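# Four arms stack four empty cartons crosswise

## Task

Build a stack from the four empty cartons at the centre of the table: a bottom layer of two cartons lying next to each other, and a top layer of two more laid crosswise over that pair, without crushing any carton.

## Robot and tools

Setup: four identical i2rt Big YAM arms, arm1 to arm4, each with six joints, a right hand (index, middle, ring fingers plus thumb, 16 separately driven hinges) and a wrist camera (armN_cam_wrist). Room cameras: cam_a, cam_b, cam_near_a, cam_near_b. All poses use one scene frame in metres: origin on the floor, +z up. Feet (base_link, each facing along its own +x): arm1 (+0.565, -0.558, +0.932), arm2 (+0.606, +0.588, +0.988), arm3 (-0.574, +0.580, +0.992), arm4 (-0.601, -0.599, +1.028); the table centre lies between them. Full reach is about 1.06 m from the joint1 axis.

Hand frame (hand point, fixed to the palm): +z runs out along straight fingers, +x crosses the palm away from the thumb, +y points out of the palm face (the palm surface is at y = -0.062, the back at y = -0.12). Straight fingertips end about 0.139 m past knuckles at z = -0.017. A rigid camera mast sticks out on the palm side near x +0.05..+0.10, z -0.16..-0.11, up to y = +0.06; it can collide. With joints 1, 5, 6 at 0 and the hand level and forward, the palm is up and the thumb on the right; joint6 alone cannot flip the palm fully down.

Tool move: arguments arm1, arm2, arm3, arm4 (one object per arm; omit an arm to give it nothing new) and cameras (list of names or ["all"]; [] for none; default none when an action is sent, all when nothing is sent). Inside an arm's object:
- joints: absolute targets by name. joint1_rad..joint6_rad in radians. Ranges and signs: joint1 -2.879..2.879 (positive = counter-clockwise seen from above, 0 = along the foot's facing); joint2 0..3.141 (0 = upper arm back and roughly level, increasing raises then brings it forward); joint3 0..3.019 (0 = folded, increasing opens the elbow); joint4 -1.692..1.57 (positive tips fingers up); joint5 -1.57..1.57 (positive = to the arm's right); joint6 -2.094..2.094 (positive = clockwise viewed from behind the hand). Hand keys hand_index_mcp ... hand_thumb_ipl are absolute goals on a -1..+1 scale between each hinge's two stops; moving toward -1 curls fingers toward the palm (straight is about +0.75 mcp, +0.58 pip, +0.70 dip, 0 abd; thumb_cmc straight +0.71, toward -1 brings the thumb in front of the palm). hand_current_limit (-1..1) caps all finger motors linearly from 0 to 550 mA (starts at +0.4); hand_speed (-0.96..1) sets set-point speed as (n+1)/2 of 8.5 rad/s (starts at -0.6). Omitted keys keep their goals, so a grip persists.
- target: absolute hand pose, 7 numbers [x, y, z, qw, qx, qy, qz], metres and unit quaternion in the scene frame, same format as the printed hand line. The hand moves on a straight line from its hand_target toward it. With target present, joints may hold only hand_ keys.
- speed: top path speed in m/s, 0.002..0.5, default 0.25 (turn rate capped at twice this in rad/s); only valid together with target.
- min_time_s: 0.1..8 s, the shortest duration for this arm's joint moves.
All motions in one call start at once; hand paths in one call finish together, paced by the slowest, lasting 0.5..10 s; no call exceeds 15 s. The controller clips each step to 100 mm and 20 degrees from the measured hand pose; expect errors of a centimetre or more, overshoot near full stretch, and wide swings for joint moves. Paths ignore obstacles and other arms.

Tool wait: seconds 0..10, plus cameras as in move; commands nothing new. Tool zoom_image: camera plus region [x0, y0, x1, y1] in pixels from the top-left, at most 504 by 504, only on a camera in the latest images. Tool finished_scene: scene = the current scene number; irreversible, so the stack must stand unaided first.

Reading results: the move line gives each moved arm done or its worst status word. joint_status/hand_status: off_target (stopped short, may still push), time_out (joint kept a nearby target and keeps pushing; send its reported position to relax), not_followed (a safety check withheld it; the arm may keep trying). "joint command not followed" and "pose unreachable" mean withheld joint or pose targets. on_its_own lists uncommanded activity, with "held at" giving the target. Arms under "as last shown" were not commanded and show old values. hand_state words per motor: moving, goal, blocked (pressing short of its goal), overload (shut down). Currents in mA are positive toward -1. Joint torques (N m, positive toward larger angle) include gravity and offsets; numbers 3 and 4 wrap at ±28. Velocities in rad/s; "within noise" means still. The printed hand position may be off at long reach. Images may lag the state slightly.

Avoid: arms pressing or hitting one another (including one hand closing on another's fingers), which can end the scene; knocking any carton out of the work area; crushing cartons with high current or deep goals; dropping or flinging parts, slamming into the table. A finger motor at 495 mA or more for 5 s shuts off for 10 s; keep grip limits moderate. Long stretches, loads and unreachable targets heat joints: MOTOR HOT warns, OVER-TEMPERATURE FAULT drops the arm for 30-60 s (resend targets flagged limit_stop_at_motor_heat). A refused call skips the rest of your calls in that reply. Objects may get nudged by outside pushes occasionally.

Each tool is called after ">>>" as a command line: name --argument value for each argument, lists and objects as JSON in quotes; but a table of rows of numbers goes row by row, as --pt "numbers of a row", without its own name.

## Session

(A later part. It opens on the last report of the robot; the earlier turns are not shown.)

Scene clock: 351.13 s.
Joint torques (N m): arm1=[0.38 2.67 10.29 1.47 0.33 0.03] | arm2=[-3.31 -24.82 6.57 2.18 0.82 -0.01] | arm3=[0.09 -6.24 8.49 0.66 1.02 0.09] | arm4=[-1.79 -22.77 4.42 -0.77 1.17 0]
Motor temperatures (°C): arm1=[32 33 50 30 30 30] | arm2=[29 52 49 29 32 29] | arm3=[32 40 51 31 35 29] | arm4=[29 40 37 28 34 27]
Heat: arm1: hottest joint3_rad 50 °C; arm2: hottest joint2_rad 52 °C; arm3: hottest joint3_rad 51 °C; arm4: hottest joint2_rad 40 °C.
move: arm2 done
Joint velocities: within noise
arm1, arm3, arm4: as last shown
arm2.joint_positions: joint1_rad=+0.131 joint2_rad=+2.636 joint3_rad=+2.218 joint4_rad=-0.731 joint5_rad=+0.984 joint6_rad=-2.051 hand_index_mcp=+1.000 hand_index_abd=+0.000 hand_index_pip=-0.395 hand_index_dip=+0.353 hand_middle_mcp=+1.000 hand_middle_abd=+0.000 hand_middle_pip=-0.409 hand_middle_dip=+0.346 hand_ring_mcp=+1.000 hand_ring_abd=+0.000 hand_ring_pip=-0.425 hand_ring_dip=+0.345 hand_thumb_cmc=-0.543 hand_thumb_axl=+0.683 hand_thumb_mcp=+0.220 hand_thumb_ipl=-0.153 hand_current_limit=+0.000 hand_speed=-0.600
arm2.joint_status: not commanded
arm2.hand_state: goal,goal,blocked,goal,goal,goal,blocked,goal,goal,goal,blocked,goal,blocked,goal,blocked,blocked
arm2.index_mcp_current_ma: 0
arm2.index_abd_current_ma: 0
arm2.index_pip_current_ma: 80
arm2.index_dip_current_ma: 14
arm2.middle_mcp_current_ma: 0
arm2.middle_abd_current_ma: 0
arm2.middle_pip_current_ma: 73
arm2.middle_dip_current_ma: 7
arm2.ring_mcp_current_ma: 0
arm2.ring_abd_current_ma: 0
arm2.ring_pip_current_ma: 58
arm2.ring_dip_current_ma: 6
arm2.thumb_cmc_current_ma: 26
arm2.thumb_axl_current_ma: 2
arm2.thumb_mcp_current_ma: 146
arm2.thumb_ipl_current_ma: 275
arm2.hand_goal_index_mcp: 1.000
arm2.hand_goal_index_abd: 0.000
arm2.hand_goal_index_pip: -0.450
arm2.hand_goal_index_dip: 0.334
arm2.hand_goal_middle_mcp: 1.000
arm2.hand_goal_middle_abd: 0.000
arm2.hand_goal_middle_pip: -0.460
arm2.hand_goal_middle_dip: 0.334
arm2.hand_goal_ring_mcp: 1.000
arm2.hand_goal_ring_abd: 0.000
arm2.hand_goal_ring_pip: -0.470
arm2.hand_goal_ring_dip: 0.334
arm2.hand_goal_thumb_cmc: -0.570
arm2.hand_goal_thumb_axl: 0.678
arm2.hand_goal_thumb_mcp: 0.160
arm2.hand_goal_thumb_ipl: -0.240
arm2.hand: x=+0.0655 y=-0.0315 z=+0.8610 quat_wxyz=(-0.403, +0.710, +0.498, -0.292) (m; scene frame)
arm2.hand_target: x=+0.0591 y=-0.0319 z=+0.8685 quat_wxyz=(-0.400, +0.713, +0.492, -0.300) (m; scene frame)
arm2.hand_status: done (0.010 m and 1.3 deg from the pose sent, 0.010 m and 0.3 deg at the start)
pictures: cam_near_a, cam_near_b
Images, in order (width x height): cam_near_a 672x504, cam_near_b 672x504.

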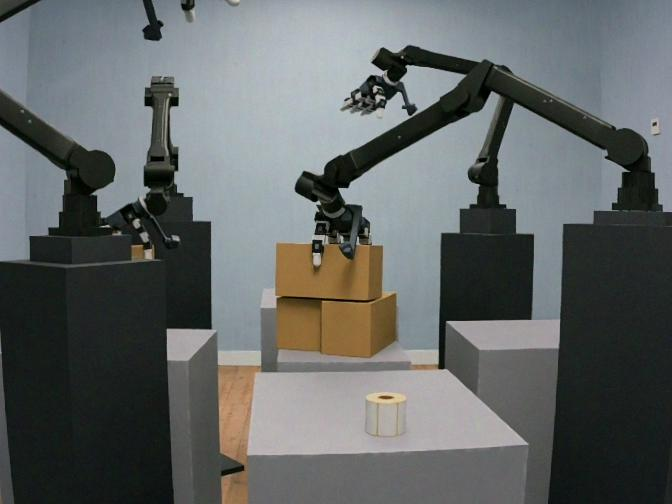

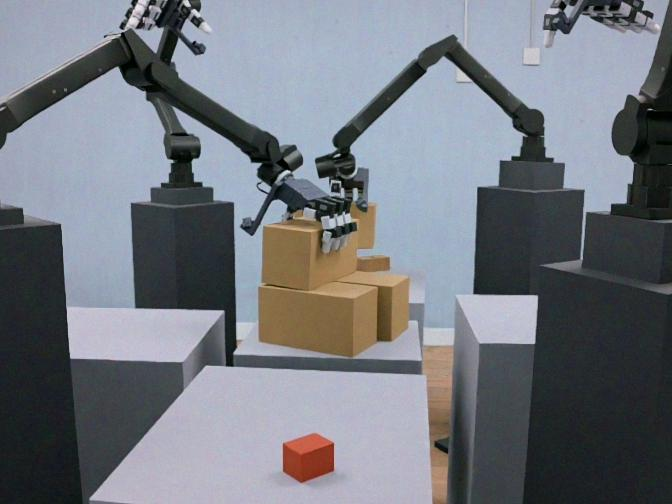

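>>> move --arm2 '{"target": [0.060, -0.031, 0.856, 0.400, -0.713, -0.4915, 0.3005], "speed": 0.05}'

>>> move --arm2 '{"joints": {"hand_index_pip": 0.02, "hand_middle_pip": 0.02, "hand_ring_pip": 0.02, "hand_index_dip": 0.406, "hand_middle_dip": 0.406, "hand_ring_dip": 0.406, "hand_thumb_mcp": 0.27, "hand_thumb_ipl": 0.22}}' --arm4 '{"target": [0.0, -0.61, 1.00, 0.0, 0.0, -0.8660, 0.5], "speed": 0.15}'

>>> move --arm2 '{"target": [0.060, -0.031, 0.985, 0.400, -0.713, -0.4915, 0.3005], "speed": 0.12}' --cameras '["cam_near_a", "cam_near_b"]'

>>> move --arm2 '{"joints": {"joint1_rad": -0.7, "joint2_rad": 2.3}, "min_time_s": 2.5}' --arm4 '{"target": [-0.12, -0.38, 1.12, -0.3139, 0.486, -0.7167, 0.3909], "speed": 0.2}' --cameras '["cam_near_a", "cam_near_b", "cam_a"]'

>>> zoom_image --camera "cam_near_a" --region '[240, 170, 440, 390]'

>>> zoom_image --camera "cam_near_b" --region '[220, 170, 440, 390]'

Scene clock: 368.57 s.
Joint torques (N m): arm1=[0.38 2.73 10.3 1.46 0.33 0.04] | arm2=[-3.14 -24.06 6.64 2.32 0.82 0.02] | arm3=[0.15 -6.18 8.46 0.66 1.02 0.09] | arm4=[-1.79 -22.77 4.45 -0.8 1.16 0.01]
Motor temperatures (°C): arm1=[32 33 50 30 30 30] | arm2=[29 55 48 29 32 29] | arm3=[32 39 51 31 35 29] | arm4=[29 40 36 28 35 27]
Heat: arm1: hottest joint3_rad 50 °C; arm2: hottest joint2_rad 55 °C; arm3: hottest joint3_rad 51 °C; arm4: hottest joint2_rad 40 °C.
move: arm2 done
Joint velocities: within noise
arm1, arm3, arm4: as last shown
arm2.joint_positions: joint1_rad=+0.131 joint2_rad=+2.636 joint3_rad=+2.213 joint4_rad=-0.717 joint5_rad=+0.984 joint6_rad=-2.053 hand_index_mcp=+1.000 hand_index_abd=-0.003 hand_index_pip=-0.398 hand_index_dip=+0.353 hand_middle_mcp=+1.000 hand_middle_abd=+0.000 hand_middle_pip=-0.412 hand_middle_dip=+0.346 hand_ring_mcp=+1.000 hand_ring_abd=+0.000 hand_ring_pip=-0.429 hand_ring_dip=+0.345 hand_thumb_cmc=-0.542 hand_thumb_axl=+0.683 hand_thumb_mcp=+0.222 hand_thumb_ipl=-0.153 hand_current_limit=+0.000 hand_speed=-0.600
arm2.joint_status: not commanded
arm2.hand_state: goal,goal,blocked,goal,goal,goal,blocked,goal,goal,goal,blocked,goal,blocked,goal,blocked,blocked
arm2.index_mcp_current_ma: 0
arm2.index_abd_current_ma: -1
arm2.index_pip_current_ma: 74
arm2.index_dip_current_ma: 14
arm2.middle_mcp_current_ma: 0
arm2.middle_abd_current_ma: 0
arm2.middle_pip_current_ma: 65
arm2.middle_dip_current_ma: 7
arm2.ring_mcp_current_ma: 0
arm2.ring_abd_current_ma: 0
arm2.ring_pip_current_ma: 49
arm2.ring_dip_current_ma: 6
arm2.thumb_cmc_current_ma: 27
arm2.thumb_axl_current_ma: 2
arm2.thumb_mcp_current_ma: 152
arm2.thumb_ipl_current_ma: 275
arm2.hand_goal_index_mcp: 1.000
arm2.hand_goal_index_abd: 0.000
arm2.hand_goal_index_pip: -0.450
arm2.hand_goal_index_dip: 0.334
arm2.hand_goal_middle_mcp: 1.000
arm2.hand_goal_middle_abd: 0.000
arm2.hand_goal_middle_pip: -0.460
arm2.hand_goal_middle_dip: 0.334
arm2.hand_goal_ring_mcp: 1.000
arm2.hand_goal_ring_abd: 0.000
arm2.hand_goal_ring_pip: -0.470
arm2.hand_goal_ring_dip: 0.334
arm2.hand_goal_thumb_cmc: -0.570
arm2.hand_goal_thumb_axl: 0.678
arm2.hand_goal_thumb_mcp: 0.160
arm2.hand_goal_thumb_ipl: -0.240
arm2.hand: x=+0.0648 y=-0.0325 z=+0.8601 quat_wxyz=(-0.402, +0.710, +0.496, -0.296) (m; scene frame)
arm2.hand_target: x=+0.0601 y=-0.0310 z=+0.8561 quat_wxyz=(-0.400, +0.713, +0.491, -0.300) (m; scene frame)
arm2.hand_status: done (0.007 m and 0.9 deg from the pose sent, 0.007 m and 1.3 deg at the start)
pictures: none

Scene clock: 370.10 s.
Joint torques (N m): arm1=[0.38 2.73 10.29 1.46 0.33 0.04] | arm2=[-3.14 -23.77 6.76 2.19 0.81 0.03] | arm3=[0.03 -6.18 8.46 0.64 1.02 0.09] | arm4=[-0.09 -21.13 5.35 -0.92 0.92 0.3]
Motor temperatures (°C): arm1=[32 33 50 30 30 30] | arm2=[29 55 48 29 32 29] | arm3=[32 38 51 31 35 29] | arm4=[29 40 36 28 35 27]
Heat: arm1: hottest joint3_rad 50 °C; arm2: hottest joint2_rad 55 °C; arm3: hottest joint3_rad 51 °C; arm4: hottest joint2_rad 40 °C.
move: arm2 done; arm4 done
Joint velocities: within noise
arm1, arm3: as last shown
arm2.joint_positions: joint1_rad=+0.131 joint2_rad=+2.638 joint3_rad=+2.210 joint4_rad=-0.711 joint5_rad=+0.984 joint6_rad=-2.053 hand_index_mcp=+0.992 hand_index_abd=-0.003 hand_index_pip=+0.014 hand_index_dip=+0.403 hand_middle_mcp=+0.993 hand_middle_abd=+0.000 hand_middle_pip=+0.013 hand_middle_dip=+0.403 hand_ring_mcp=+0.993 hand_ring_abd=+0.000 hand_ring_pip=+0.013 hand_ring_dip=+0.403 hand_thumb_cmc=-0.568 hand_thumb_axl=+0.680 hand_thumb_mcp=+0.266 hand_thumb_ipl=+0.216 hand_current_limit=+0.000 hand_speed=-0.600
arm2.joint_status: all done
arm2.hand_state: goal,goal,goal,goal,goal,goal,goal,goal,goal,goal,goal,goal,goal,goal,goal,goal
arm2.index_mcp_current_ma: -4
arm2.index_abd_current_ma: -1
arm2.index_pip_current_ma: -2
arm2.index_dip_current_ma: -1
arm2.middle_mcp_current_ma: -3
arm2.middle_abd_current_ma: 0
arm2.middle_pip_current_ma: -3
arm2.middle_dip_current_ma: -1
arm2.ring_mcp_current_ma: -3
arm2.ring_abd_current_ma: 0
arm2.ring_pip_current_ma: -3
arm2.ring_dip_current_ma: -1
arm2.thumb_cmc_current_ma: 0
arm2.thumb_axl_current_ma: 1
arm2.thumb_mcp_current_ma: -2
arm2.thumb_ipl_current_ma: -2
arm2.hand_goal_index_mcp: 1.000
arm2.hand_goal_index_abd: 0.000
arm2.hand_goal_index_pip: 0.020
arm2.hand_goal_index_dip: 0.406
arm2.hand_goal_middle_mcp: 1.000
arm2.hand_goal_middle_abd: 0.000
arm2.hand_goal_middle_pip: 0.020
arm2.hand_goal_middle_dip: 0.406
arm2.hand_goal_ring_mcp: 1.000
arm2.hand_goal_ring_abd: 0.000
arm2.hand_goal_ring_pip: 0.020
arm2.hand_goal_ring_dip: 0.406
arm2.hand_goal_thumb_cmc: -0.570
arm2.hand_goal_thumb_axl: 0.678
arm2.hand_goal_thumb_mcp: 0.270
arm2.hand_goal_thumb_ipl: 0.220
arm2.hand: x=+0.0649 y=-0.0324 z=+0.8581 quat_wxyz=(-0.402, +0.710, +0.496, -0.296) (m; scene frame)
arm2.hand_target: x=+0.0604 y=-0.0308 z=+0.8549 quat_wxyz=(-0.400, +0.713, +0.492, -0.300) (m; scene frame)
arm2.hand_status: not commanded
arm4.joint_positions: joint1_rad=-0.507 joint2_rad=+2.188 joint3_rad=+1.599 joint4_rad=-1.276 joint5_rad=+1.027 joint6_rad=-1.261 hand_index_mcp=+1.000 hand_index_abd=+0.000 hand_index_pip=-0.400 hand_index_dip=+0.344 hand_middle_mcp=+1.000 hand_middle_abd=+0.000 hand_middle_pip=-0.414 hand_middle_dip=+0.345 hand_ring_mcp=+1.000 hand_ring_abd=+0.000 hand_ring_pip=-0.426 hand_ring_dip=+0.344 hand_thumb_cmc=-0.548 hand_thumb_axl=+0.680 hand_thumb_mcp=+0.219 hand_thumb_ipl=-0.128 hand_current_limit=+0.000 hand_speed=-0.600
arm4.joint_status: not commanded
arm4.hand_state: goal,goal,blocked,goal,goal,goal,blocked,goal,goal,goal,blocked,goal,blocked,goal,blocked,blocked
arm4.index_mcp_current_ma: 0
arm4.index_abd_current_ma: 0
arm4.index_pip_current_ma: 233
arm4.index_dip_current_ma: 43
arm4.middle_mcp_current_ma: 1
arm4.middle_abd_current_ma: 0
arm4.middle_pip_current_ma: 215
arm4.middle_dip_current_ma: 49
arm4.ring_mcp_current_ma: 0
arm4.ring_abd_current_ma: 0
arm4.ring_pip_current_ma: 204
arm4.ring_dip_current_ma: 46
arm4.thumb_cmc_current_ma: 101
arm4.thumb_axl_current_ma: 8
arm4.thumb_mcp_current_ma: 275
arm4.thumb_ipl_current_ma: 275
arm4.hand_goal_index_mcp: 1.000
arm4.hand_goal_index_abd: 0.000
arm4.hand_goal_index_pip: -0.450
arm4.hand_goal_index_dip: 0.334
arm4.hand_goal_middle_mcp: 1.000
arm4.hand_goal_middle_abd: 0.000
arm4.hand_goal_middle_pip: -0.460
arm4.hand_goal_middle_dip: 0.334
arm4.hand_goal_ring_mcp: 1.000
arm4.hand_goal_ring_abd: 0.000
arm4.hand_goal_ring_pip: -0.470
arm4.hand_goal_ring_dip: 0.334
arm4.hand_goal_thumb_cmc: -0.570
arm4.hand_goal_thumb_axl: 0.678
arm4.hand_goal_thumb_mcp: 0.160
arm4.hand_goal_thumb_ipl: -0.240
arm4.hand: x=+0.0028 y=-0.6139 z=+0.9930 quat_wxyz=(-0.005, -0.003, +0.867, -0.499) (m; scene frame)
arm4.hand_target: x=+0.0019 y=-0.6097 z=+1.0003 quat_wxyz=(+0.000, +0.000, +0.866, -0.500) (m; scene frame)
arm4.hand_status: done (0.009 m and 0.7 deg from the pose sent, 0.152 m and 0.9 deg at the start)
pictures: none

Scene clock: 371.70 s.
Joint torques (N m): arm1=[0.38 2.73 10.29 1.44 0.33 0.04] | arm2=[-3.02 -24.76 10.37 0.43 0.82 0.02] | arm3=[0.09 -6.07 8.47 0.64 1.02 0.09] | arm4=[-0.09 -21.19 5.33 -0.92 0.93 0.3]
Motor temperatures (°C): arm1=[32 32 50 30 30 30] | arm2=[29 55 48 29 32 29] | arm3=[32 38 51 31 35 29] | arm4=[29 40 36 28 34 27]
Heat: arm1: hottest joint3_rad 50 °C; arm2: hottest joint2_rad 55 °C; arm3: hottest joint3_rad 51 °C; arm4: hottest joint2_rad 40 °C.
move: arm2 off_target
Joint velocities: within noise
arm1.joint_positions: joint1_rad=-0.361 joint2_rad=+0.585 joint3_rad=+1.193 joint4_rad=-1.089 joint5_rad=+0.991 joint6_rad=-2.001 hand_index_mcp=+0.991 hand_index_abd=+0.000 hand_index_pip=+0.015 hand_index_dip=+0.404 hand_middle_mcp=+0.992 hand_middle_abd=+0.000 hand_middle_pip=+0.014 hand_middle_dip=+0.404 hand_ring_mcp=+0.993 hand_ring_abd=+0.000 hand_ring_pip=+0.015 hand_ring_dip=+0.403 hand_thumb_cmc=-0.574 hand_thumb_axl=+0.680 hand_thumb_mcp=+0.266 hand_thumb_ipl=+0.217 hand_current_limit=+0.000 hand_speed=-0.600
arm1.joint_status: not commanded
arm1.hand_state: goal,goal,goal,goal,goal,goal,goal,goal,goal,goal,goal,goal,goal,goal,goal,goal
arm1.index_mcp_current_ma: -4
arm1.index_abd_current_ma: 0
arm1.index_pip_current_ma: -2
arm1.index_dip_current_ma: 0
arm1.middle_mcp_current_ma: -4
arm1.middle_abd_current_ma: 0
arm1.middle_pip_current_ma: -2
arm1.middle_dip_current_ma: 0
arm1.ring_mcp_current_ma: -3
arm1.ring_abd_current_ma: 0
arm1.ring_pip_current_ma: -1
arm1.ring_dip_current_ma: -1
arm1.thumb_cmc_current_ma: -1
arm1.thumb_axl_current_ma: 1
arm1.thumb_mcp_current_ma: -2
arm1.thumb_ipl_current_ma: -1
arm1.hand_goal_index_mcp: 1.000
arm1.hand_goal_index_abd: 0.000
arm1.hand_goal_index_pip: 0.020
arm1.hand_goal_index_dip: 0.406
arm1.hand_goal_middle_mcp: 1.000
arm1.hand_goal_middle_abd: 0.000
arm1.hand_goal_middle_pip: 0.020
arm1.hand_goal_middle_dip: 0.406
arm1.hand_goal_ring_mcp: 1.000
arm1.hand_goal_ring_abd: 0.000
arm1.hand_goal_ring_pip: 0.020
arm1.hand_goal_ring_dip: 0.406
arm1.hand_goal_thumb_cmc: -0.570
arm1.hand_goal_thumb_axl: 0.678
arm1.hand_goal_thumb_mcp: 0.270
arm1.hand_goal_thumb_ipl: 0.220
arm1.hand: x=+0.5018 y=-0.2831 z=+1.4212 quat_wxyz=(+0.606, -0.655, +0.445, +0.080) (m; scene frame)
arm1.hand_target: x=+0.4984 y=-0.2851 z=+1.4221 quat_wxyz=(+0.604, -0.659, +0.440, +0.083) (m; scene frame)
arm1.hand_status: not commanded
arm2.joint_positions: joint1_rad=+0.131 joint2_rad=+2.492 joint3_rad=+2.206 joint4_rad=-0.873 joint5_rad=+0.984 joint6_rad=-2.053 hand_index_mcp=+0.991 hand_index_abd=-0.003 hand_index_pip=+0.014 hand_index_dip=+0.403 hand_middle_mcp=+0.992 hand_middle_abd=+0.000 hand_middle_pip=+0.013 hand_middle_dip=+0.403 hand_ring_mcp=+0.992 hand_ring_abd=+0.000 hand_ring_pip=+0.013 hand_ring_dip=+0.403 hand_thumb_cmc=-0.568 hand_thumb_axl=+0.680 hand_thumb_mcp=+0.266 hand_thumb_ipl=+0.216 hand_current_limit=+0.000 hand_speed=-0.600
arm2.joint_status: not commanded
arm2.hand_state: goal,goal,goal,goal,goal,goal,goal,goal,goal,goal,goal,goal,goal,goal,goal,goal
arm2.index_mcp_current_ma: -4
arm2.index_abd_current_ma: -1
arm2.index_pip_current_ma: -2
arm2.index_dip_current_ma: -1
arm2.middle_mcp_current_ma: -4
arm2.middle_abd_current_ma: 0
arm2.middle_pip_current_ma: -3
arm2.middle_dip_current_ma: -1
arm2.ring_mcp_current_ma: -3
arm2.ring_abd_current_ma: 0
arm2.ring_pip_current_ma: -3
arm2.ring_dip_current_ma: -1
arm2.thumb_cmc_current_ma: 0
arm2.thumb_axl_current_ma: 1
arm2.thumb_mcp_current_ma: -2
arm2.thumb_ipl_current_ma: -2
arm2.hand_goal_index_mcp: 1.000
arm2.hand_goal_index_abd: 0.000
arm2.hand_goal_index_pip: 0.020
arm2.hand_goal_index_dip: 0.406
arm2.hand_goal_middle_mcp: 1.000
arm2.hand_goal_middle_abd: 0.000
arm2.hand_goal_middle_pip: 0.020
arm2.hand_goal_middle_dip: 0.406
arm2.hand_goal_ring_mcp: 1.000
arm2.hand_goal_ring_abd: 0.000
arm2.hand_goal_ring_pip: 0.020
arm2.hand_goal_ring_dip: 0.406
arm2.hand_goal_thumb_cmc: -0.570
arm2.hand_goal_thumb_axl: 0.678
arm2.hand_goal_thumb_mcp: 0.270
arm2.hand_goal_thumb_ipl: 0.220
arm2.hand: x=+0.0695 y=-0.0258 z=+0.9584 quat_wxyz=(-0.405, +0.709, +0.501, -0.288) (m; scene frame)
arm2.hand_target: x=+0.0594 y=-0.0321 z=+0.9858 quat_wxyz=(-0.400, +0.713, +0.491, -0.301) (m; scene frame)
arm2.hand_status: off_target (0.029 m and 2.0 deg from the pose sent, 0.127 m and 0.8 deg at the start)
arm3, arm4: as last shown
pictures: cam_near_a, cam_near_b
Images, in order (width x height): cam_near_a 672x504, cam_near_b 672x504.

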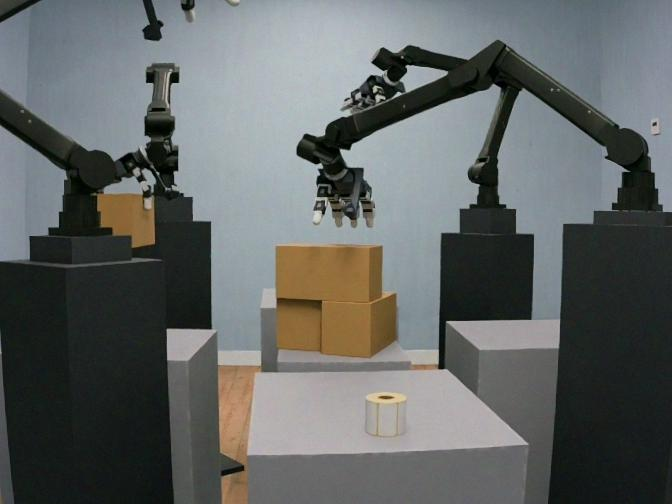

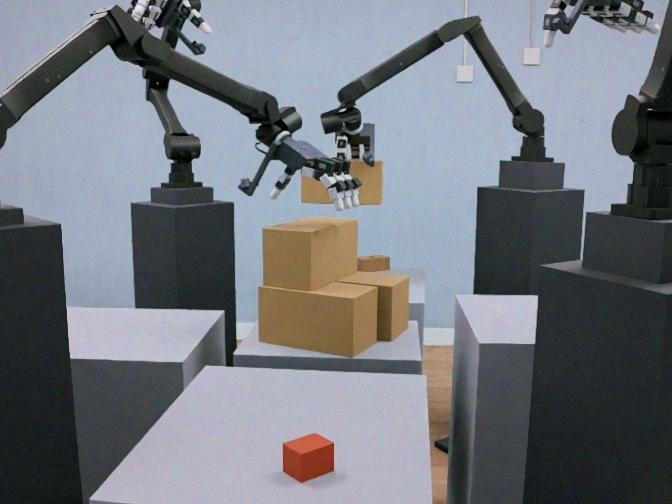

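Scene clock: 375.40 s.
Joint torques (N m): arm1=[0.32 2.67 10.29 1.46 0.33 0.04] | arm2=[-2.96 -23.82 10.84 0.77 0.73 0] | arm3=[0.09 -6.18 8.46 0.62 1.03 0.1] | arm4=[-0.21 -14.97 6.64 0.44 0.55 0.02]
Motor temperatures (°C): arm1=[32 32 50 30 30 30] | arm2=[29 55 48 28 32 29] | arm3=[32 38 51 31 35 29] | arm4=[29 40 36 28 34 27]
Heat: arm1: hottest joint3_rad 50 °C; arm2: hottest joint2_rad 55 °C; arm3: hottest joint3_rad 51 °C; arm4: hottest joint2_rad 40 °C.
move: arm2 done; arm4 off_target
Joint velocities: within noise
arm1: as last shown
arm2.joint_positions: joint1_rad=-0.700 joint2_rad=+2.313 joint3_rad=+2.206 joint4_rad=-0.873 joint5_rad=+0.984 joint6_rad=-2.053 hand_index_mcp=+0.991 hand_index_abd=-0.003 hand_index_pip=+0.015 hand_index_dip=+0.403 hand_middle_mcp=+0.992 hand_middle_abd=+0.000 hand_middle_pip=+0.013 hand_middle_dip=+0.403 hand_ring_mcp=+0.992 hand_ring_abd=+0.000 hand_ring_pip=+0.014 hand_ring_dip=+0.403 hand_thumb_cmc=-0.570 hand_thumb_axl=+0.680 hand_thumb_mcp=+0.266 hand_thumb_ipl=+0.216 hand_current_limit=+0.000 hand_speed=-0.600
arm2.joint_status: all done
arm2.hand_state: goal,goal,goal,goal,goal,goal,goal,goal,goal,goal,goal,goal,goal,goal,goal,goal
arm2.index_mcp_current_ma: -4
arm2.index_abd_current_ma: -1
arm2.index_pip_current_ma: -2
arm2.index_dip_current_ma: -1
arm2.middle_mcp_current_ma: -4
arm2.middle_abd_current_ma: 0
arm2.middle_pip_current_ma: -2
arm2.middle_dip_current_ma: -1
arm2.ring_mcp_current_ma: -3
arm2.ring_abd_current_ma: 0
arm2.ring_pip_current_ma: -2
arm2.ring_dip_current_ma: -1
arm2.thumb_cmc_current_ma: 0
arm2.thumb_axl_current_ma: 1
arm2.thumb_mcp_current_ma: -2
arm2.thumb_ipl_current_ma: -2
arm2.hand_goal_index_mcp: 1.000
arm2.hand_goal_index_abd: 0.000
arm2.hand_goal_index_pip: 0.020
arm2.hand_goal_index_dip: 0.406
arm2.hand_goal_middle_mcp: 1.000
arm2.hand_goal_middle_abd: 0.000
arm2.hand_goal_middle_pip: 0.020
arm2.hand_goal_middle_dip: 0.406
arm2.hand_goal_ring_mcp: 1.000
arm2.hand_goal_ring_abd: 0.000
arm2.hand_goal_ring_pip: 0.020
arm2.hand_goal_ring_dip: 0.406
arm2.hand_goal_thumb_cmc: -0.570
arm2.hand_goal_thumb_axl: 0.678
arm2.hand_goal_thumb_mcp: 0.270
arm2.hand_goal_thumb_ipl: 0.220
arm2.hand: x=-0.2249 y=+0.5690 z=+1.1016 quat_wxyz=(-0.489, +0.845, +0.127, -0.177) (m; scene frame)
arm2.hand_target: x=-0.2312 y=+0.5677 z=+1.1298 quat_wxyz=(-0.488, +0.843, +0.119, -0.193) (m; scene frame)
arm2.hand_status: not commanded
arm3.joint_positions: joint1_rad=-0.355 joint2_rad=+1.194 joint3_rad=+1.298 joint4_rad=-1.151 joint5_rad=+0.981 joint6_rad=-2.037 hand_index_mcp=+0.992 hand_index_abd=+0.000 hand_index_pip=+0.574 hand_index_dip=+0.697 hand_middle_mcp=+0.993 hand_middle_abd=+0.000 hand_middle_pip=+0.574 hand_middle_dip=+0.697 hand_ring_mcp=+0.992 hand_ring_abd=+0.000 hand_ring_pip=+0.573 hand_ring_dip=+0.697 hand_thumb_cmc=-0.569 hand_thumb_axl=+0.680 hand_thumb_mcp=+0.226 hand_thumb_ipl=-0.154 hand_current_limit=+0.000 hand_speed=-0.600
arm3.joint_status: not commanded
arm3.hand_state: goal,goal,goal,goal,goal,goal,goal,goal,goal,goal,goal,goal,goal,goal,goal,goal
arm3.index_mcp_current_ma: -20
arm3.index_abd_current_ma: 0
arm3.index_pip_current_ma: -11
arm3.index_dip_current_ma: -5
arm3.middle_mcp_current_ma: -16
arm3.middle_abd_current_ma: 0
arm3.middle_pip_current_ma: -13
arm3.middle_dip_current_ma: -5
arm3.ring_mcp_current_ma: -20
arm3.ring_abd_current_ma: 0
arm3.ring_pip_current_ma: -15
arm3.ring_dip_current_ma: -5
arm3.thumb_cmc_current_ma: 1
arm3.thumb_axl_current_ma: 3
arm3.thumb_mcp_current_ma: 0
arm3.thumb_ipl_current_ma: 4
arm3.hand_goal_index_mcp: 1.000
arm3.hand_goal_index_abd: 0.000
arm3.hand_goal_index_pip: 0.580
arm3.hand_goal_index_dip: 0.700
arm3.hand_goal_middle_mcp: 1.000
arm3.hand_goal_middle_abd: 0.000
arm3.hand_goal_middle_pip: 0.580
arm3.hand_goal_middle_dip: 0.700
arm3.hand_goal_ring_mcp: 1.000
arm3.hand_goal_ring_abd: 0.000
arm3.hand_goal_ring_pip: 0.580
arm3.hand_goal_ring_dip: 0.700
arm3.hand_goal_thumb_cmc: -0.570
arm3.hand_goal_thumb_axl: 0.678
arm3.hand_goal_thumb_mcp: 0.226
arm3.hand_goal_thumb_ipl: -0.156
arm3.hand: x=-0.5661 y=+0.1382 z=+1.3208 quat_wxyz=(-0.207, +0.468, +0.726, -0.460) (m; scene frame)
arm3.hand_target: x=-0.5653 y=+0.1384 z=+1.3189 quat_wxyz=(-0.210, +0.468, +0.726, -0.459) (m; scene frame)
arm3.hand_status: not commanded
arm4.joint_positions: joint1_rad=-0.081 joint2_rad=+1.613 joint3_rad=+1.062 joint4_rad=-0.543 joint5_rad=+0.910 joint6_rad=-2.071 hand_index_mcp=+1.000 hand_index_abd=+0.000 hand_index_pip=-0.401 hand_index_dip=+0.344 hand_middle_mcp=+1.000 hand_middle_abd=+0.000 hand_middle_pip=-0.415 hand_middle_dip=+0.345 hand_ring_mcp=+1.000 hand_ring_abd=+0.000 hand_ring_pip=-0.427 hand_ring_dip=+0.344 hand_thumb_cmc=-0.548 hand_thumb_axl=+0.680 hand_thumb_mcp=+0.219 hand_thumb_ipl=-0.128 hand_current_limit=+0.000 hand_speed=-0.600
arm4.joint_status: not commanded
arm4.hand_state: goal,goal,blocked,goal,goal,goal,blocked,goal,goal,goal,blocked,goal,blocked,goal,blocked,blocked
arm4.index_mcp_current_ma: 0
arm4.index_abd_current_ma: 0
arm4.index_pip_current_ma: 233
arm4.index_dip_current_ma: 45
arm4.middle_mcp_current_ma: 1
arm4.middle_abd_current_ma: 0
arm4.middle_pip_current_ma: 213
arm4.middle_dip_current_ma: 49
arm4.ring_mcp_current_ma: 0
arm4.ring_abd_current_ma: 0
arm4.ring_pip_current_ma: 201
arm4.ring_dip_current_ma: 46
arm4.thumb_cmc_current_ma: 104
arm4.thumb_axl_current_ma: 10
arm4.thumb_mcp_current_ma: 275
arm4.thumb_ipl_current_ma: 275
arm4.hand_goal_index_mcp: 1.000
arm4.hand_goal_index_abd: 0.000
arm4.hand_goal_index_pip: -0.450
arm4.hand_goal_index_dip: 0.334
arm4.hand_goal_middle_mcp: 1.000
arm4.hand_goal_middle_abd: 0.000
arm4.hand_goal_middle_pip: -0.460
arm4.hand_goal_middle_dip: 0.334
arm4.hand_goal_ring_mcp: 1.000
arm4.hand_goal_ring_abd: 0.000
arm4.hand_goal_ring_pip: -0.470
arm4.hand_goal_ring_dip: 0.334
arm4.hand_goal_thumb_cmc: -0.570
arm4.hand_goal_thumb_axl: 0.678
arm4.hand_goal_thumb_mcp: 0.160
arm4.hand_goal_thumb_ipl: -0.240
arm4.hand: x=-0.1166 y=-0.3797 z=+1.1127 quat_wxyz=(+0.237, -0.358, +0.801, -0.417) (m; scene frame)
arm4.hand_target: x=-0.1227 y=-0.3758 z=+1.1191 quat_wxyz=(+0.239, -0.367, +0.797, -0.415) (m; scene frame)
arm4.hand_status: off_target (0.008 m and 19.9 deg from the pose sent, 0.293 m and 70.7 deg at the start; pose on its path clipped on 22 of 111 steps; a joint's target at an end of its range on 60 of 111 steps)
pictures: cam_a, cam_near_a, cam_near_b
Images, in order (width x height): cam_a 672x504, cam_near_a 672x504, cam_near_b 672x504.

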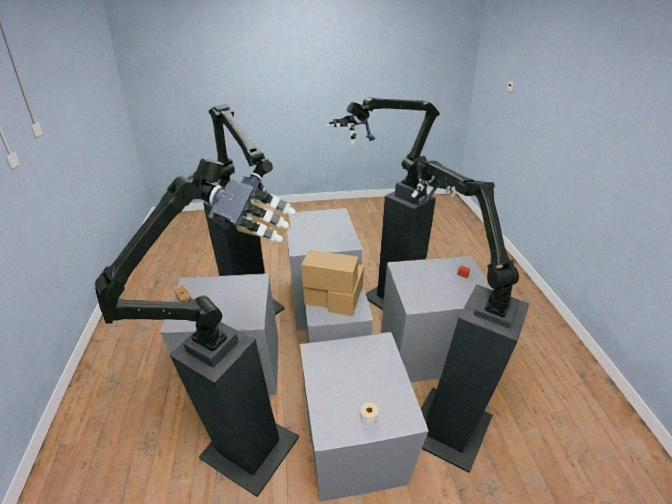

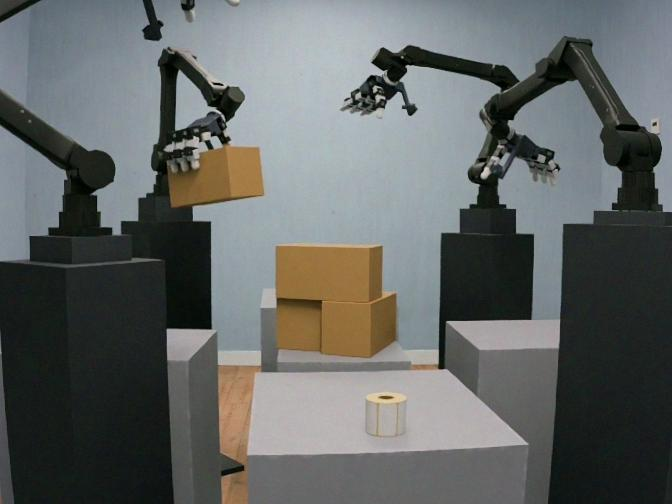

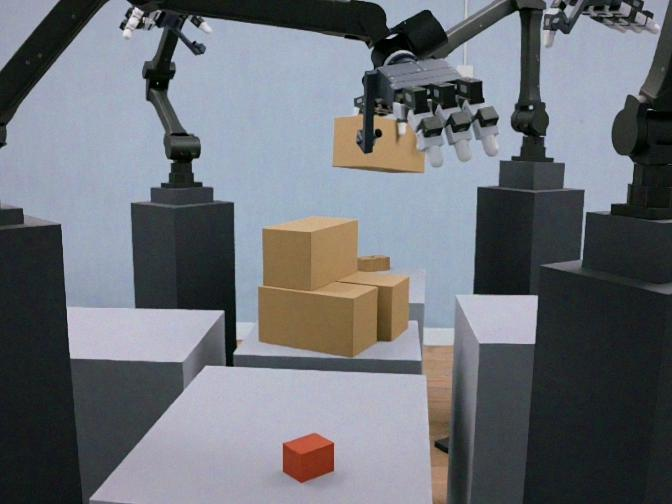

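Scaled by 2.291.

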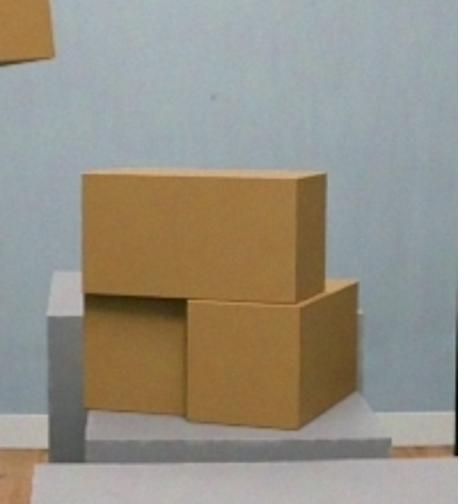

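Scaled by 2.291.

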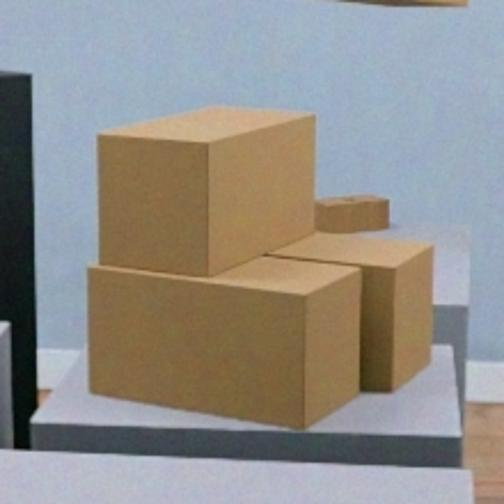

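>>> move --arm2 '{"joints": {"joint1_rad": -0.5, "joint2_rad": 1.3, "joint3_rad": 1.3}, "min_time_s": 2.5}' --arm4 '{"target": [-0.075, 0.038, 1.09, -0.3139, 0.486, -0.7167, 0.3909], "speed": 0.18}' --cameras '["cam_near_a", "cam_near_b", "cam_a"]'

>>> zoom_image --camera "cam_near_a" --region '[240, 130, 440, 390]'

>>> zoom_image --camera "cam_near_b" --region '[220, 110, 440, 390]'

Scene clock: 383.07 s.
Joint torques (N m): arm1=[0.38 2.67 10.3 1.46 0.33 0.04] | arm2=[-2.67 -9.52 7.88 1.01 0.64 0.04] | arm3=[0.09 -6.18 8.49 0.64 1.02 0.1] | arm4=[-0.67 -24.53 12.18 0.28 1.13 0.08]
Motor temperatures (°C): arm1=[32 32 50 30 30 30] | arm2=[29 53 48 28 32 29] | arm3=[32 38 51 31 35 29] | arm4=[29 40 38 28 34 27]
Heat: arm1: hottest joint3_rad 50 °C; arm2: hottest joint2_rad 53 °C; arm3: hottest joint3_rad 51 °C; arm4: hottest joint2_rad 40 °C.
move: arm2 done; arm4 off_target
Joint velocities: within noise
arm1, arm3: as last shown
arm2.joint_positions: joint1_rad=-0.506 joint2_rad=+1.296 joint3_rad=+1.304 joint4_rad=-0.875 joint5_rad=+0.984 joint6_rad=-2.053 hand_index_mcp=+0.991 hand_index_abd=-0.003 hand_index_pip=+0.015 hand_index_dip=+0.403 hand_middle_mcp=+0.992 hand_middle_abd=+0.000 hand_middle_pip=+0.013 hand_middle_dip=+0.403 hand_ring_mcp=+0.992 hand_ring_abd=+0.000 hand_ring_pip=+0.014 hand_ring_dip=+0.403 hand_thumb_cmc=-0.571 hand_thumb_axl=+0.680 hand_thumb_mcp=+0.266 hand_thumb_ipl=+0.216 hand_current_limit=+0.000 hand_speed=-0.600
arm2.joint_status: all done
arm2.hand_state: goal,goal,goal,goal,goal,goal,goal,goal,goal,goal,goal,goal,goal,goal,goal,goal
arm2.index_mcp_current_ma: -4
arm2.index_abd_current_ma: -1
arm2.index_pip_current_ma: -2
arm2.index_dip_current_ma: -1
arm2.middle_mcp_current_ma: -4
arm2.middle_abd_current_ma: 0
arm2.middle_pip_current_ma: -2
arm2.middle_dip_current_ma: -1
arm2.ring_mcp_current_ma: -4
arm2.ring_abd_current_ma: 0
arm2.ring_pip_current_ma: -2
arm2.ring_dip_current_ma: -1
arm2.thumb_cmc_current_ma: 0
arm2.thumb_axl_current_ma: 1
arm2.thumb_mcp_current_ma: -2
arm2.thumb_ipl_current_ma: -1
arm2.hand_goal_index_mcp: 1.000
arm2.hand_goal_index_abd: 0.000
arm2.hand_goal_index_pip: 0.020
arm2.hand_goal_index_dip: 0.406
arm2.hand_goal_middle_mcp: 1.000
arm2.hand_goal_middle_abd: 0.000
arm2.hand_goal_middle_pip: 0.020
arm2.hand_goal_middle_dip: 0.406
arm2.hand_goal_ring_mcp: 1.000
arm2.hand_goal_ring_abd: 0.000
arm2.hand_goal_ring_pip: 0.020
arm2.hand_goal_ring_dip: 0.406
arm2.hand_goal_thumb_cmc: -0.570
arm2.hand_goal_thumb_axl: 0.678
arm2.hand_goal_thumb_mcp: 0.270
arm2.hand_goal_thumb_ipl: 0.220
arm2.hand: x=+0.0954 y=+0.5133 z=+1.3093 quat_wxyz=(-0.464, +0.824, +0.179, -0.272) (m; scene frame)
arm2.hand_target: x=+0.0992 y=+0.5109 z=+1.3032 quat_wxyz=(-0.464, +0.824, +0.189, -0.264) (m; scene frame)
arm2.hand_status: not commanded
arm4.joint_positions: joint1_rad=+0.328 joint2_rad=+2.429 joint3_rad=+2.234 joint4_rad=-0.997 joint5_rad=+0.981 joint6_rad=-2.004 hand_index_mcp=+1.000 hand_index_abd=+0.000 hand_index_pip=-0.401 hand_index_dip=+0.344 hand_middle_mcp=+1.000 hand_middle_abd=+0.000 hand_middle_pip=-0.415 hand_middle_dip=+0.345 hand_ring_mcp=+1.000 hand_ring_abd=+0.000 hand_ring_pip=-0.427 hand_ring_dip=+0.344 hand_thumb_cmc=-0.548 hand_thumb_axl=+0.680 hand_thumb_mcp=+0.219 hand_thumb_ipl=-0.128 hand_current_limit=+0.000 hand_speed=-0.600
arm4.joint_status: not commanded
arm4.hand_state: goal,goal,blocked,goal,goal,goal,blocked,goal,goal,goal,blocked,goal,blocked,goal,blocked,blocked
arm4.index_mcp_current_ma: 0
arm4.index_abd_current_ma: 0
arm4.index_pip_current_ma: 232
arm4.index_dip_current_ma: 45
arm4.middle_mcp_current_ma: 1
arm4.middle_abd_current_ma: 0
arm4.middle_pip_current_ma: 212
arm4.middle_dip_current_ma: 49
arm4.ring_mcp_current_ma: 0
arm4.ring_abd_current_ma: 0
arm4.ring_pip_current_ma: 200
arm4.ring_dip_current_ma: 46
arm4.thumb_cmc_current_ma: 104
arm4.thumb_axl_current_ma: 10
arm4.thumb_mcp_current_ma: 275
arm4.thumb_ipl_current_ma: 275
arm4.hand_goal_index_mcp: 1.000
arm4.hand_goal_index_abd: 0.000
arm4.hand_goal_index_pip: -0.450
arm4.hand_goal_index_dip: 0.334
arm4.hand_goal_middle_mcp: 1.000
arm4.hand_goal_middle_abd: 0.000
arm4.hand_goal_middle_pip: -0.460
arm4.hand_goal_middle_dip: 0.334
arm4.hand_goal_ring_mcp: 1.000
arm4.hand_goal_ring_abd: 0.000
arm4.hand_goal_ring_pip: -0.470
arm4.hand_goal_ring_dip: 0.334
arm4.hand_goal_thumb_cmc: -0.570
arm4.hand_goal_thumb_axl: 0.678
arm4.hand_goal_thumb_mcp: 0.160
arm4.hand_goal_thumb_ipl: -0.240
arm4.hand: x=-0.0821 y=+0.0211 z=+1.0620 quat_wxyz=(+0.295, -0.496, +0.713, -0.400) (m; scene frame)
arm4.hand_target: x=-0.0774 y=+0.0365 z=+1.0857 quat_wxyz=(+0.314, -0.487, +0.712, -0.395) (m; scene frame)
arm4.hand_status: off_target (0.033 m and 2.7 deg from the pose sent, 0.420 m and 19.9 deg at the start)
pictures: cam_a, cam_near_a, cam_near_b
Images, in order (width x height): cam_a 672x504, cam_near_a 672x504, cam_near_b 672x504.

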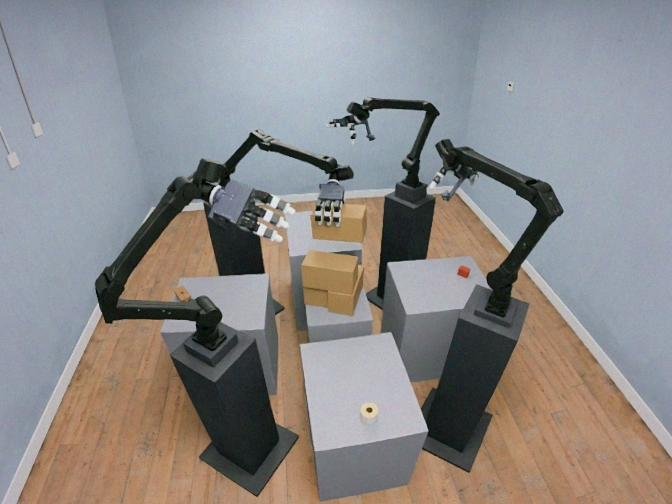

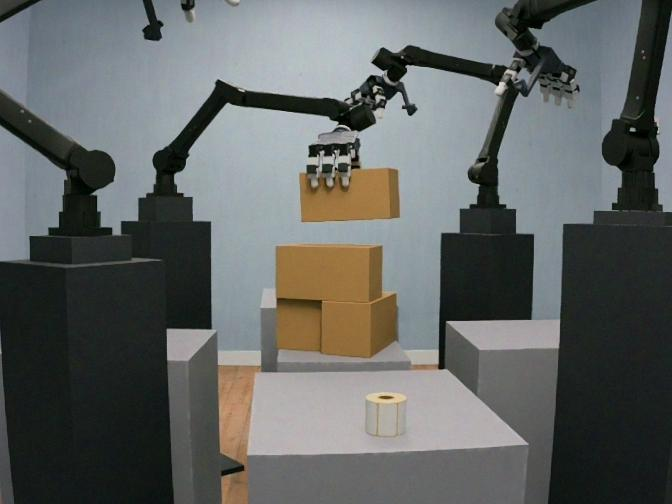

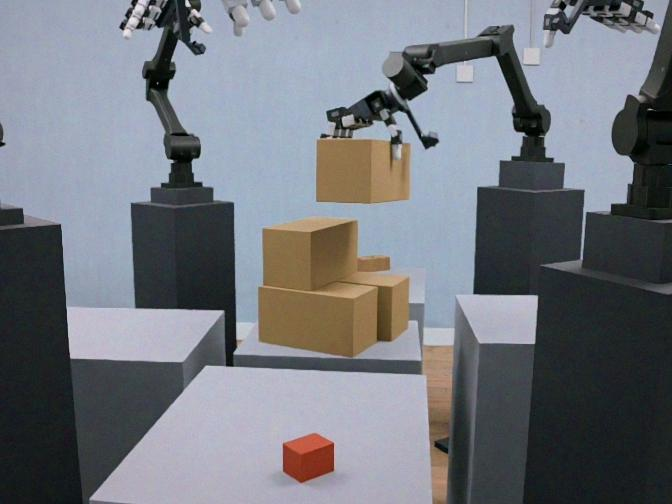

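Scaled by 1.938.

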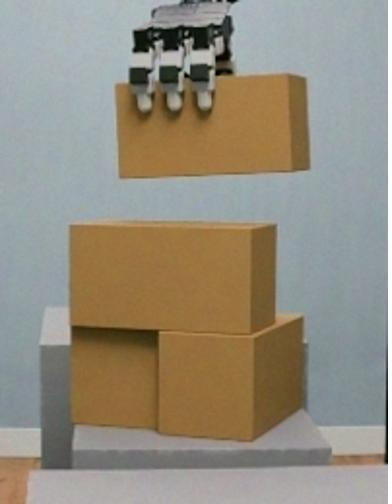

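Scaled by 1.800.

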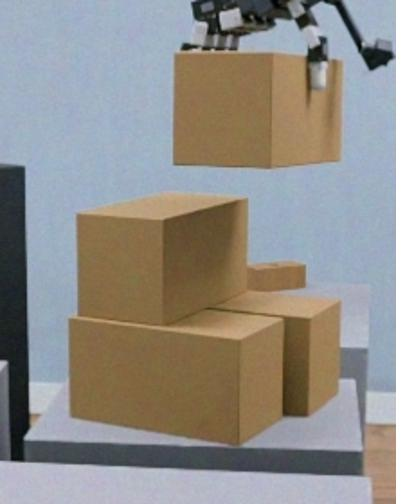

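>>> move --arm4 '{"target": [-0.089, 0.031, 1.05, -0.3139, 0.486, -0.7167, 0.3909], "speed": 0.1}'

>>> move --arm4 '{"target": [-0.087, 0.031, 0.925, -0.3139, 0.486, -0.7167, 0.3909], "speed": 0.1}' --cameras '["cam_near_a", "cam_near_b", "cam_a", "cam_b"]'

>>> zoom_image --camera "cam_near_a" --region '[240, 170, 440, 390]'

>>> zoom_image --camera "cam_near_b" --region '[220, 150, 440, 370]'

Scene clock: 406.27 s.
Joint torques (N m): arm1=[0.38 2.67 10.3 1.46 0.33 0.04] | arm2=[-2.26 -9.7 7.83 0.98 0.66 0.07] | arm3=[0.09 -6.18 8.46 0.64 1.02 0.09] | arm4=[0.09 -25.99 7.42 1.65 0.93 0.32]
Motor temperatures (°C): arm1=[32 32 50 30 30 30] | arm2=[29 47 48 28 31 29] | arm3=[32 37 51 31 35 29] | arm4=[29 43 43 28 34 27]
Heat: arm1: hottest joint3_rad 50 °C; arm2: hottest joint3_rad 48 °C; arm3: hottest joint3_rad 51 °C; arm4: hottest joint2_rad 43 °C.
move: arm4 off_target
Joint velocities: within noise
arm1, arm2, arm3: as last shown
arm4.joint_positions: joint1_rad=+0.328 joint2_rad=+2.429 joint3_rad=+2.175 joint4_rad=-0.944 joint5_rad=+0.981 joint6_rad=-2.001 hand_index_mcp=+1.000 hand_index_abd=+0.000 hand_index_pip=-0.401 hand_index_dip=+0.344 hand_middle_mcp=+1.000 hand_middle_abd=+0.000 hand_middle_pip=-0.415 hand_middle_dip=+0.345 hand_ring_mcp=+1.000 hand_ring_abd=+0.000 hand_ring_pip=-0.427 hand_ring_dip=+0.344 hand_thumb_cmc=-0.548 hand_thumb_axl=+0.680 hand_thumb_mcp=+0.219 hand_thumb_ipl=-0.128 hand_current_limit=+0.000 hand_speed=-0.600
arm4.joint_status: not commanded
arm4.hand_state: goal,goal,blocked,goal,goal,goal,blocked,goal,goal,goal,blocked,goal,blocked,goal,blocked,blocked
arm4.index_mcp_current_ma: 0
arm4.index_abd_current_ma: 0
arm4.index_pip_current_ma: 232
arm4.index_dip_current_ma: 45
arm4.middle_mcp_current_ma: 1
arm4.middle_abd_current_ma: 0
arm4.middle_pip_current_ma: 212
arm4.middle_dip_current_ma: 49
arm4.ring_mcp_current_ma: 0
arm4.ring_abd_current_ma: 0
arm4.ring_pip_current_ma: 200
arm4.ring_dip_current_ma: 46
arm4.thumb_cmc_current_ma: 104
arm4.thumb_axl_current_ma: 10
arm4.thumb_mcp_current_ma: 275
arm4.thumb_ipl_current_ma: 275
arm4.hand_goal_index_mcp: 1.000
arm4.hand_goal_index_abd: 0.000
arm4.hand_goal_index_pip: -0.450
arm4.hand_goal_index_dip: 0.334
arm4.hand_goal_middle_mcp: 1.000
arm4.hand_goal_middle_abd: 0.000
arm4.hand_goal_middle_pip: -0.460
arm4.hand_goal_middle_dip: 0.334
arm4.hand_goal_ring_mcp: 1.000
arm4.hand_goal_ring_abd: 0.000
arm4.hand_goal_ring_pip: -0.470
arm4.hand_goal_ring_dip: 0.334
arm4.hand_goal_thumb_cmc: -0.570
arm4.hand_goal_thumb_axl: 0.678
arm4.hand_goal_thumb_mcp: 0.160
arm4.hand_goal_thumb_ipl: -0.240
arm4.hand: x=-0.0850 y=+0.0165 z=+1.0399 quat_wxyz=(+0.293, -0.496, +0.713, -0.400) (m; scene frame)
arm4.hand_target: x=-0.0895 y=+0.0303 z=+1.0500 quat_wxyz=(+0.313, -0.486, +0.716, -0.391) (m; scene frame)
arm4.hand_status: off_target (0.018 m and 2.8 deg from the pose sent, 0.017 m and 2.7 deg at the start)
pictures: none

Scene clock: 408.23 s.
Joint torques (N m): arm1=[0.32 2.67 10.3 1.47 0.33 0.04] | arm2=[-2.08 -9.7 7.98 0.98 0.64 0.06] | arm3=[0.09 -6.18 8.47 0.64 1.03 0.1] | arm4=[-0.15 -25.35 6.87 1.63 0.92 0.28]
Motor temperatures (°C): arm1=[32 32 50 30 30 30] | arm2=[29 47 48 28 31 29] | arm3=[32 36 51 31 35 29] | arm4=[29 43 43 28 34 27]
Heat: arm1: hottest joint3_rad 50 °C; arm2: hottest joint3_rad 48 °C; arm3: hottest joint3_rad 51 °C; arm4: hottest joint2_rad 43 °C.
move: arm4 off_target
Joint velocities: within noise
arm1, arm2, arm3: as last shown
arm4.joint_positions: joint1_rad=+0.328 joint2_rad=+2.561 joint3_rad=+2.111 joint4_rad=-0.730 joint5_rad=+0.981 joint6_rad=-2.001 hand_index_mcp=+1.000 hand_index_abd=+0.000 hand_index_pip=-0.401 hand_index_dip=+0.344 hand_middle_mcp=+1.000 hand_middle_abd=+0.000 hand_middle_pip=-0.415 hand_middle_dip=+0.345 hand_ring_mcp=+1.000 hand_ring_abd=+0.000 hand_ring_pip=-0.427 hand_ring_dip=+0.344 hand_thumb_cmc=-0.548 hand_thumb_axl=+0.680 hand_thumb_mcp=+0.219 hand_thumb_ipl=-0.128 hand_current_limit=+0.000 hand_speed=-0.600
arm4.joint_status: not commanded
arm4.hand_state: goal,goal,blocked,goal,goal,goal,blocked,goal,goal,goal,blocked,goal,blocked,goal,blocked,blocked
arm4.index_mcp_current_ma: 0
arm4.index_abd_current_ma: 0
arm4.index_pip_current_ma: 232
arm4.index_dip_current_ma: 45
arm4.middle_mcp_current_ma: 1
arm4.middle_abd_current_ma: 0
arm4.middle_pip_current_ma: 212
arm4.middle_dip_current_ma: 49
arm4.ring_mcp_current_ma: 0
arm4.ring_abd_current_ma: 0
arm4.ring_pip_current_ma: 200
arm4.ring_dip_current_ma: 46
arm4.thumb_cmc_current_ma: 104
arm4.thumb_axl_current_ma: 10
arm4.thumb_mcp_current_ma: 275
arm4.thumb_ipl_current_ma: 275
arm4.hand_goal_index_mcp: 1.000
arm4.hand_goal_index_abd: 0.000
arm4.hand_goal_index_pip: -0.450
arm4.hand_goal_index_dip: 0.334
arm4.hand_goal_middle_mcp: 1.000
arm4.hand_goal_middle_abd: 0.000
arm4.hand_goal_middle_pip: -0.460
arm4.hand_goal_middle_dip: 0.334
arm4.hand_goal_ring_mcp: 1.000
arm4.hand_goal_ring_abd: 0.000
arm4.hand_goal_ring_pip: -0.470
arm4.hand_goal_ring_dip: 0.334
arm4.hand_goal_thumb_cmc: -0.570
arm4.hand_goal_thumb_axl: 0.678
arm4.hand_goal_thumb_mcp: 0.160
arm4.hand_goal_thumb_ipl: -0.240
arm4.hand: x=-0.0827 y=+0.0183 z=+0.9257 quat_wxyz=(+0.300, -0.492, +0.715, -0.397) (m; scene frame)
arm4.hand_target: x=-0.0881 y=+0.0293 z=+0.9253 quat_wxyz=(+0.313, -0.486, +0.716, -0.391) (m; scene frame)
arm4.hand_status: off_target (0.013 m and 1.8 deg from the pose sent, 0.116 m and 2.8 deg at the start)
pictures: cam_a, cam_b, cam_near_a, cam_near_b
Images, in order (width x height): cam_a 672x504, cam_b 672x504, cam_near_a 672x504, cam_near_b 672x504.

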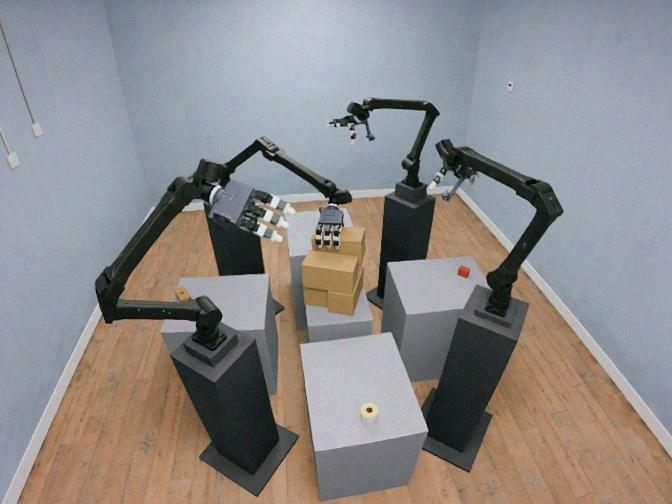

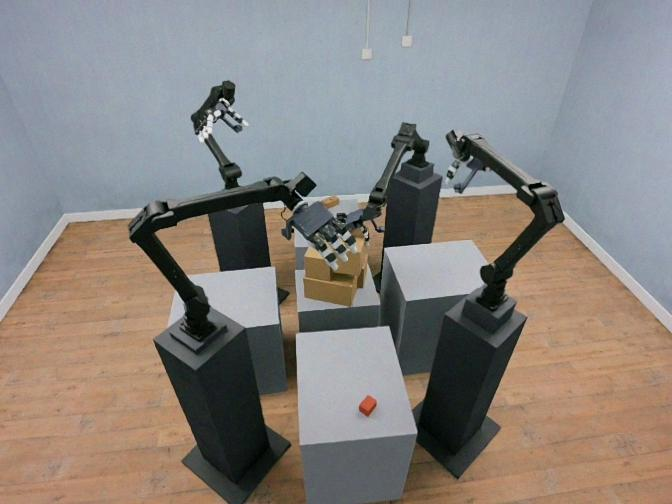

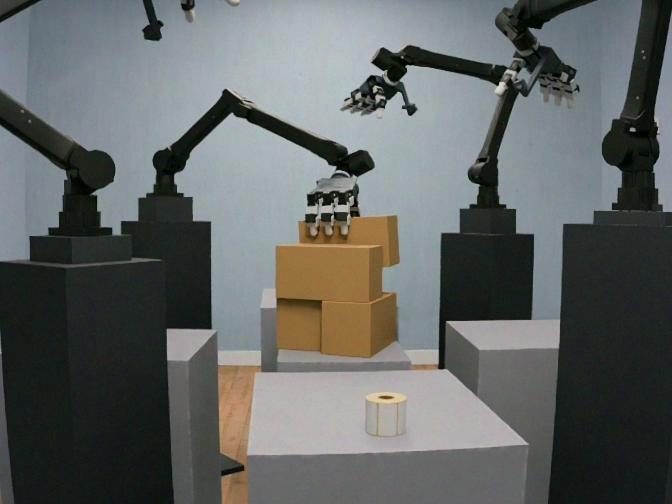

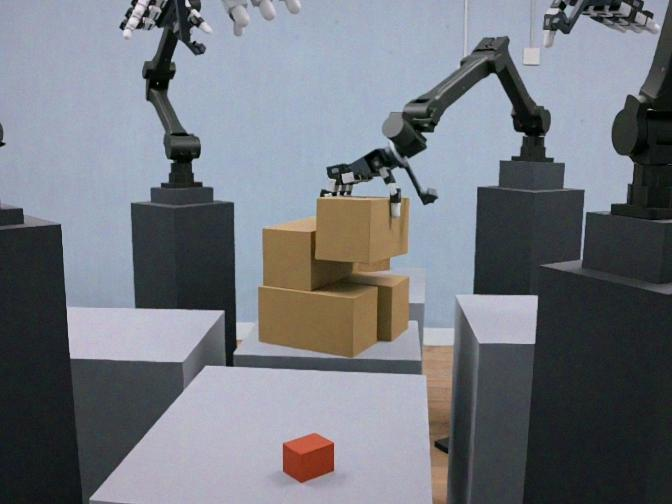

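Scaled by 2.291.

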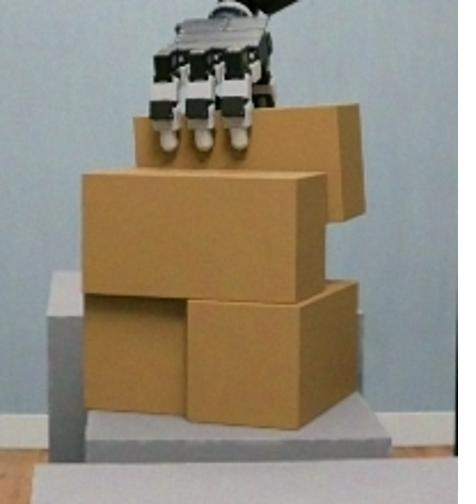

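Scaled by 2.291.

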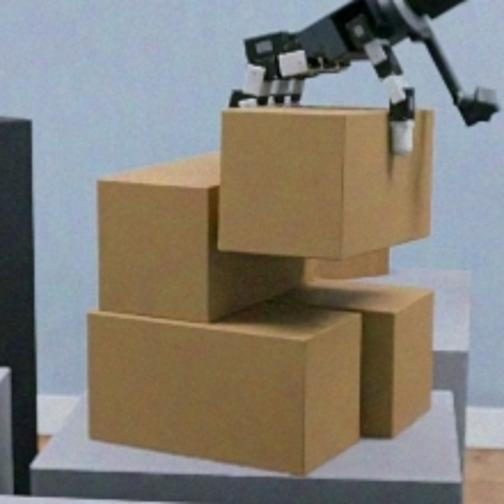

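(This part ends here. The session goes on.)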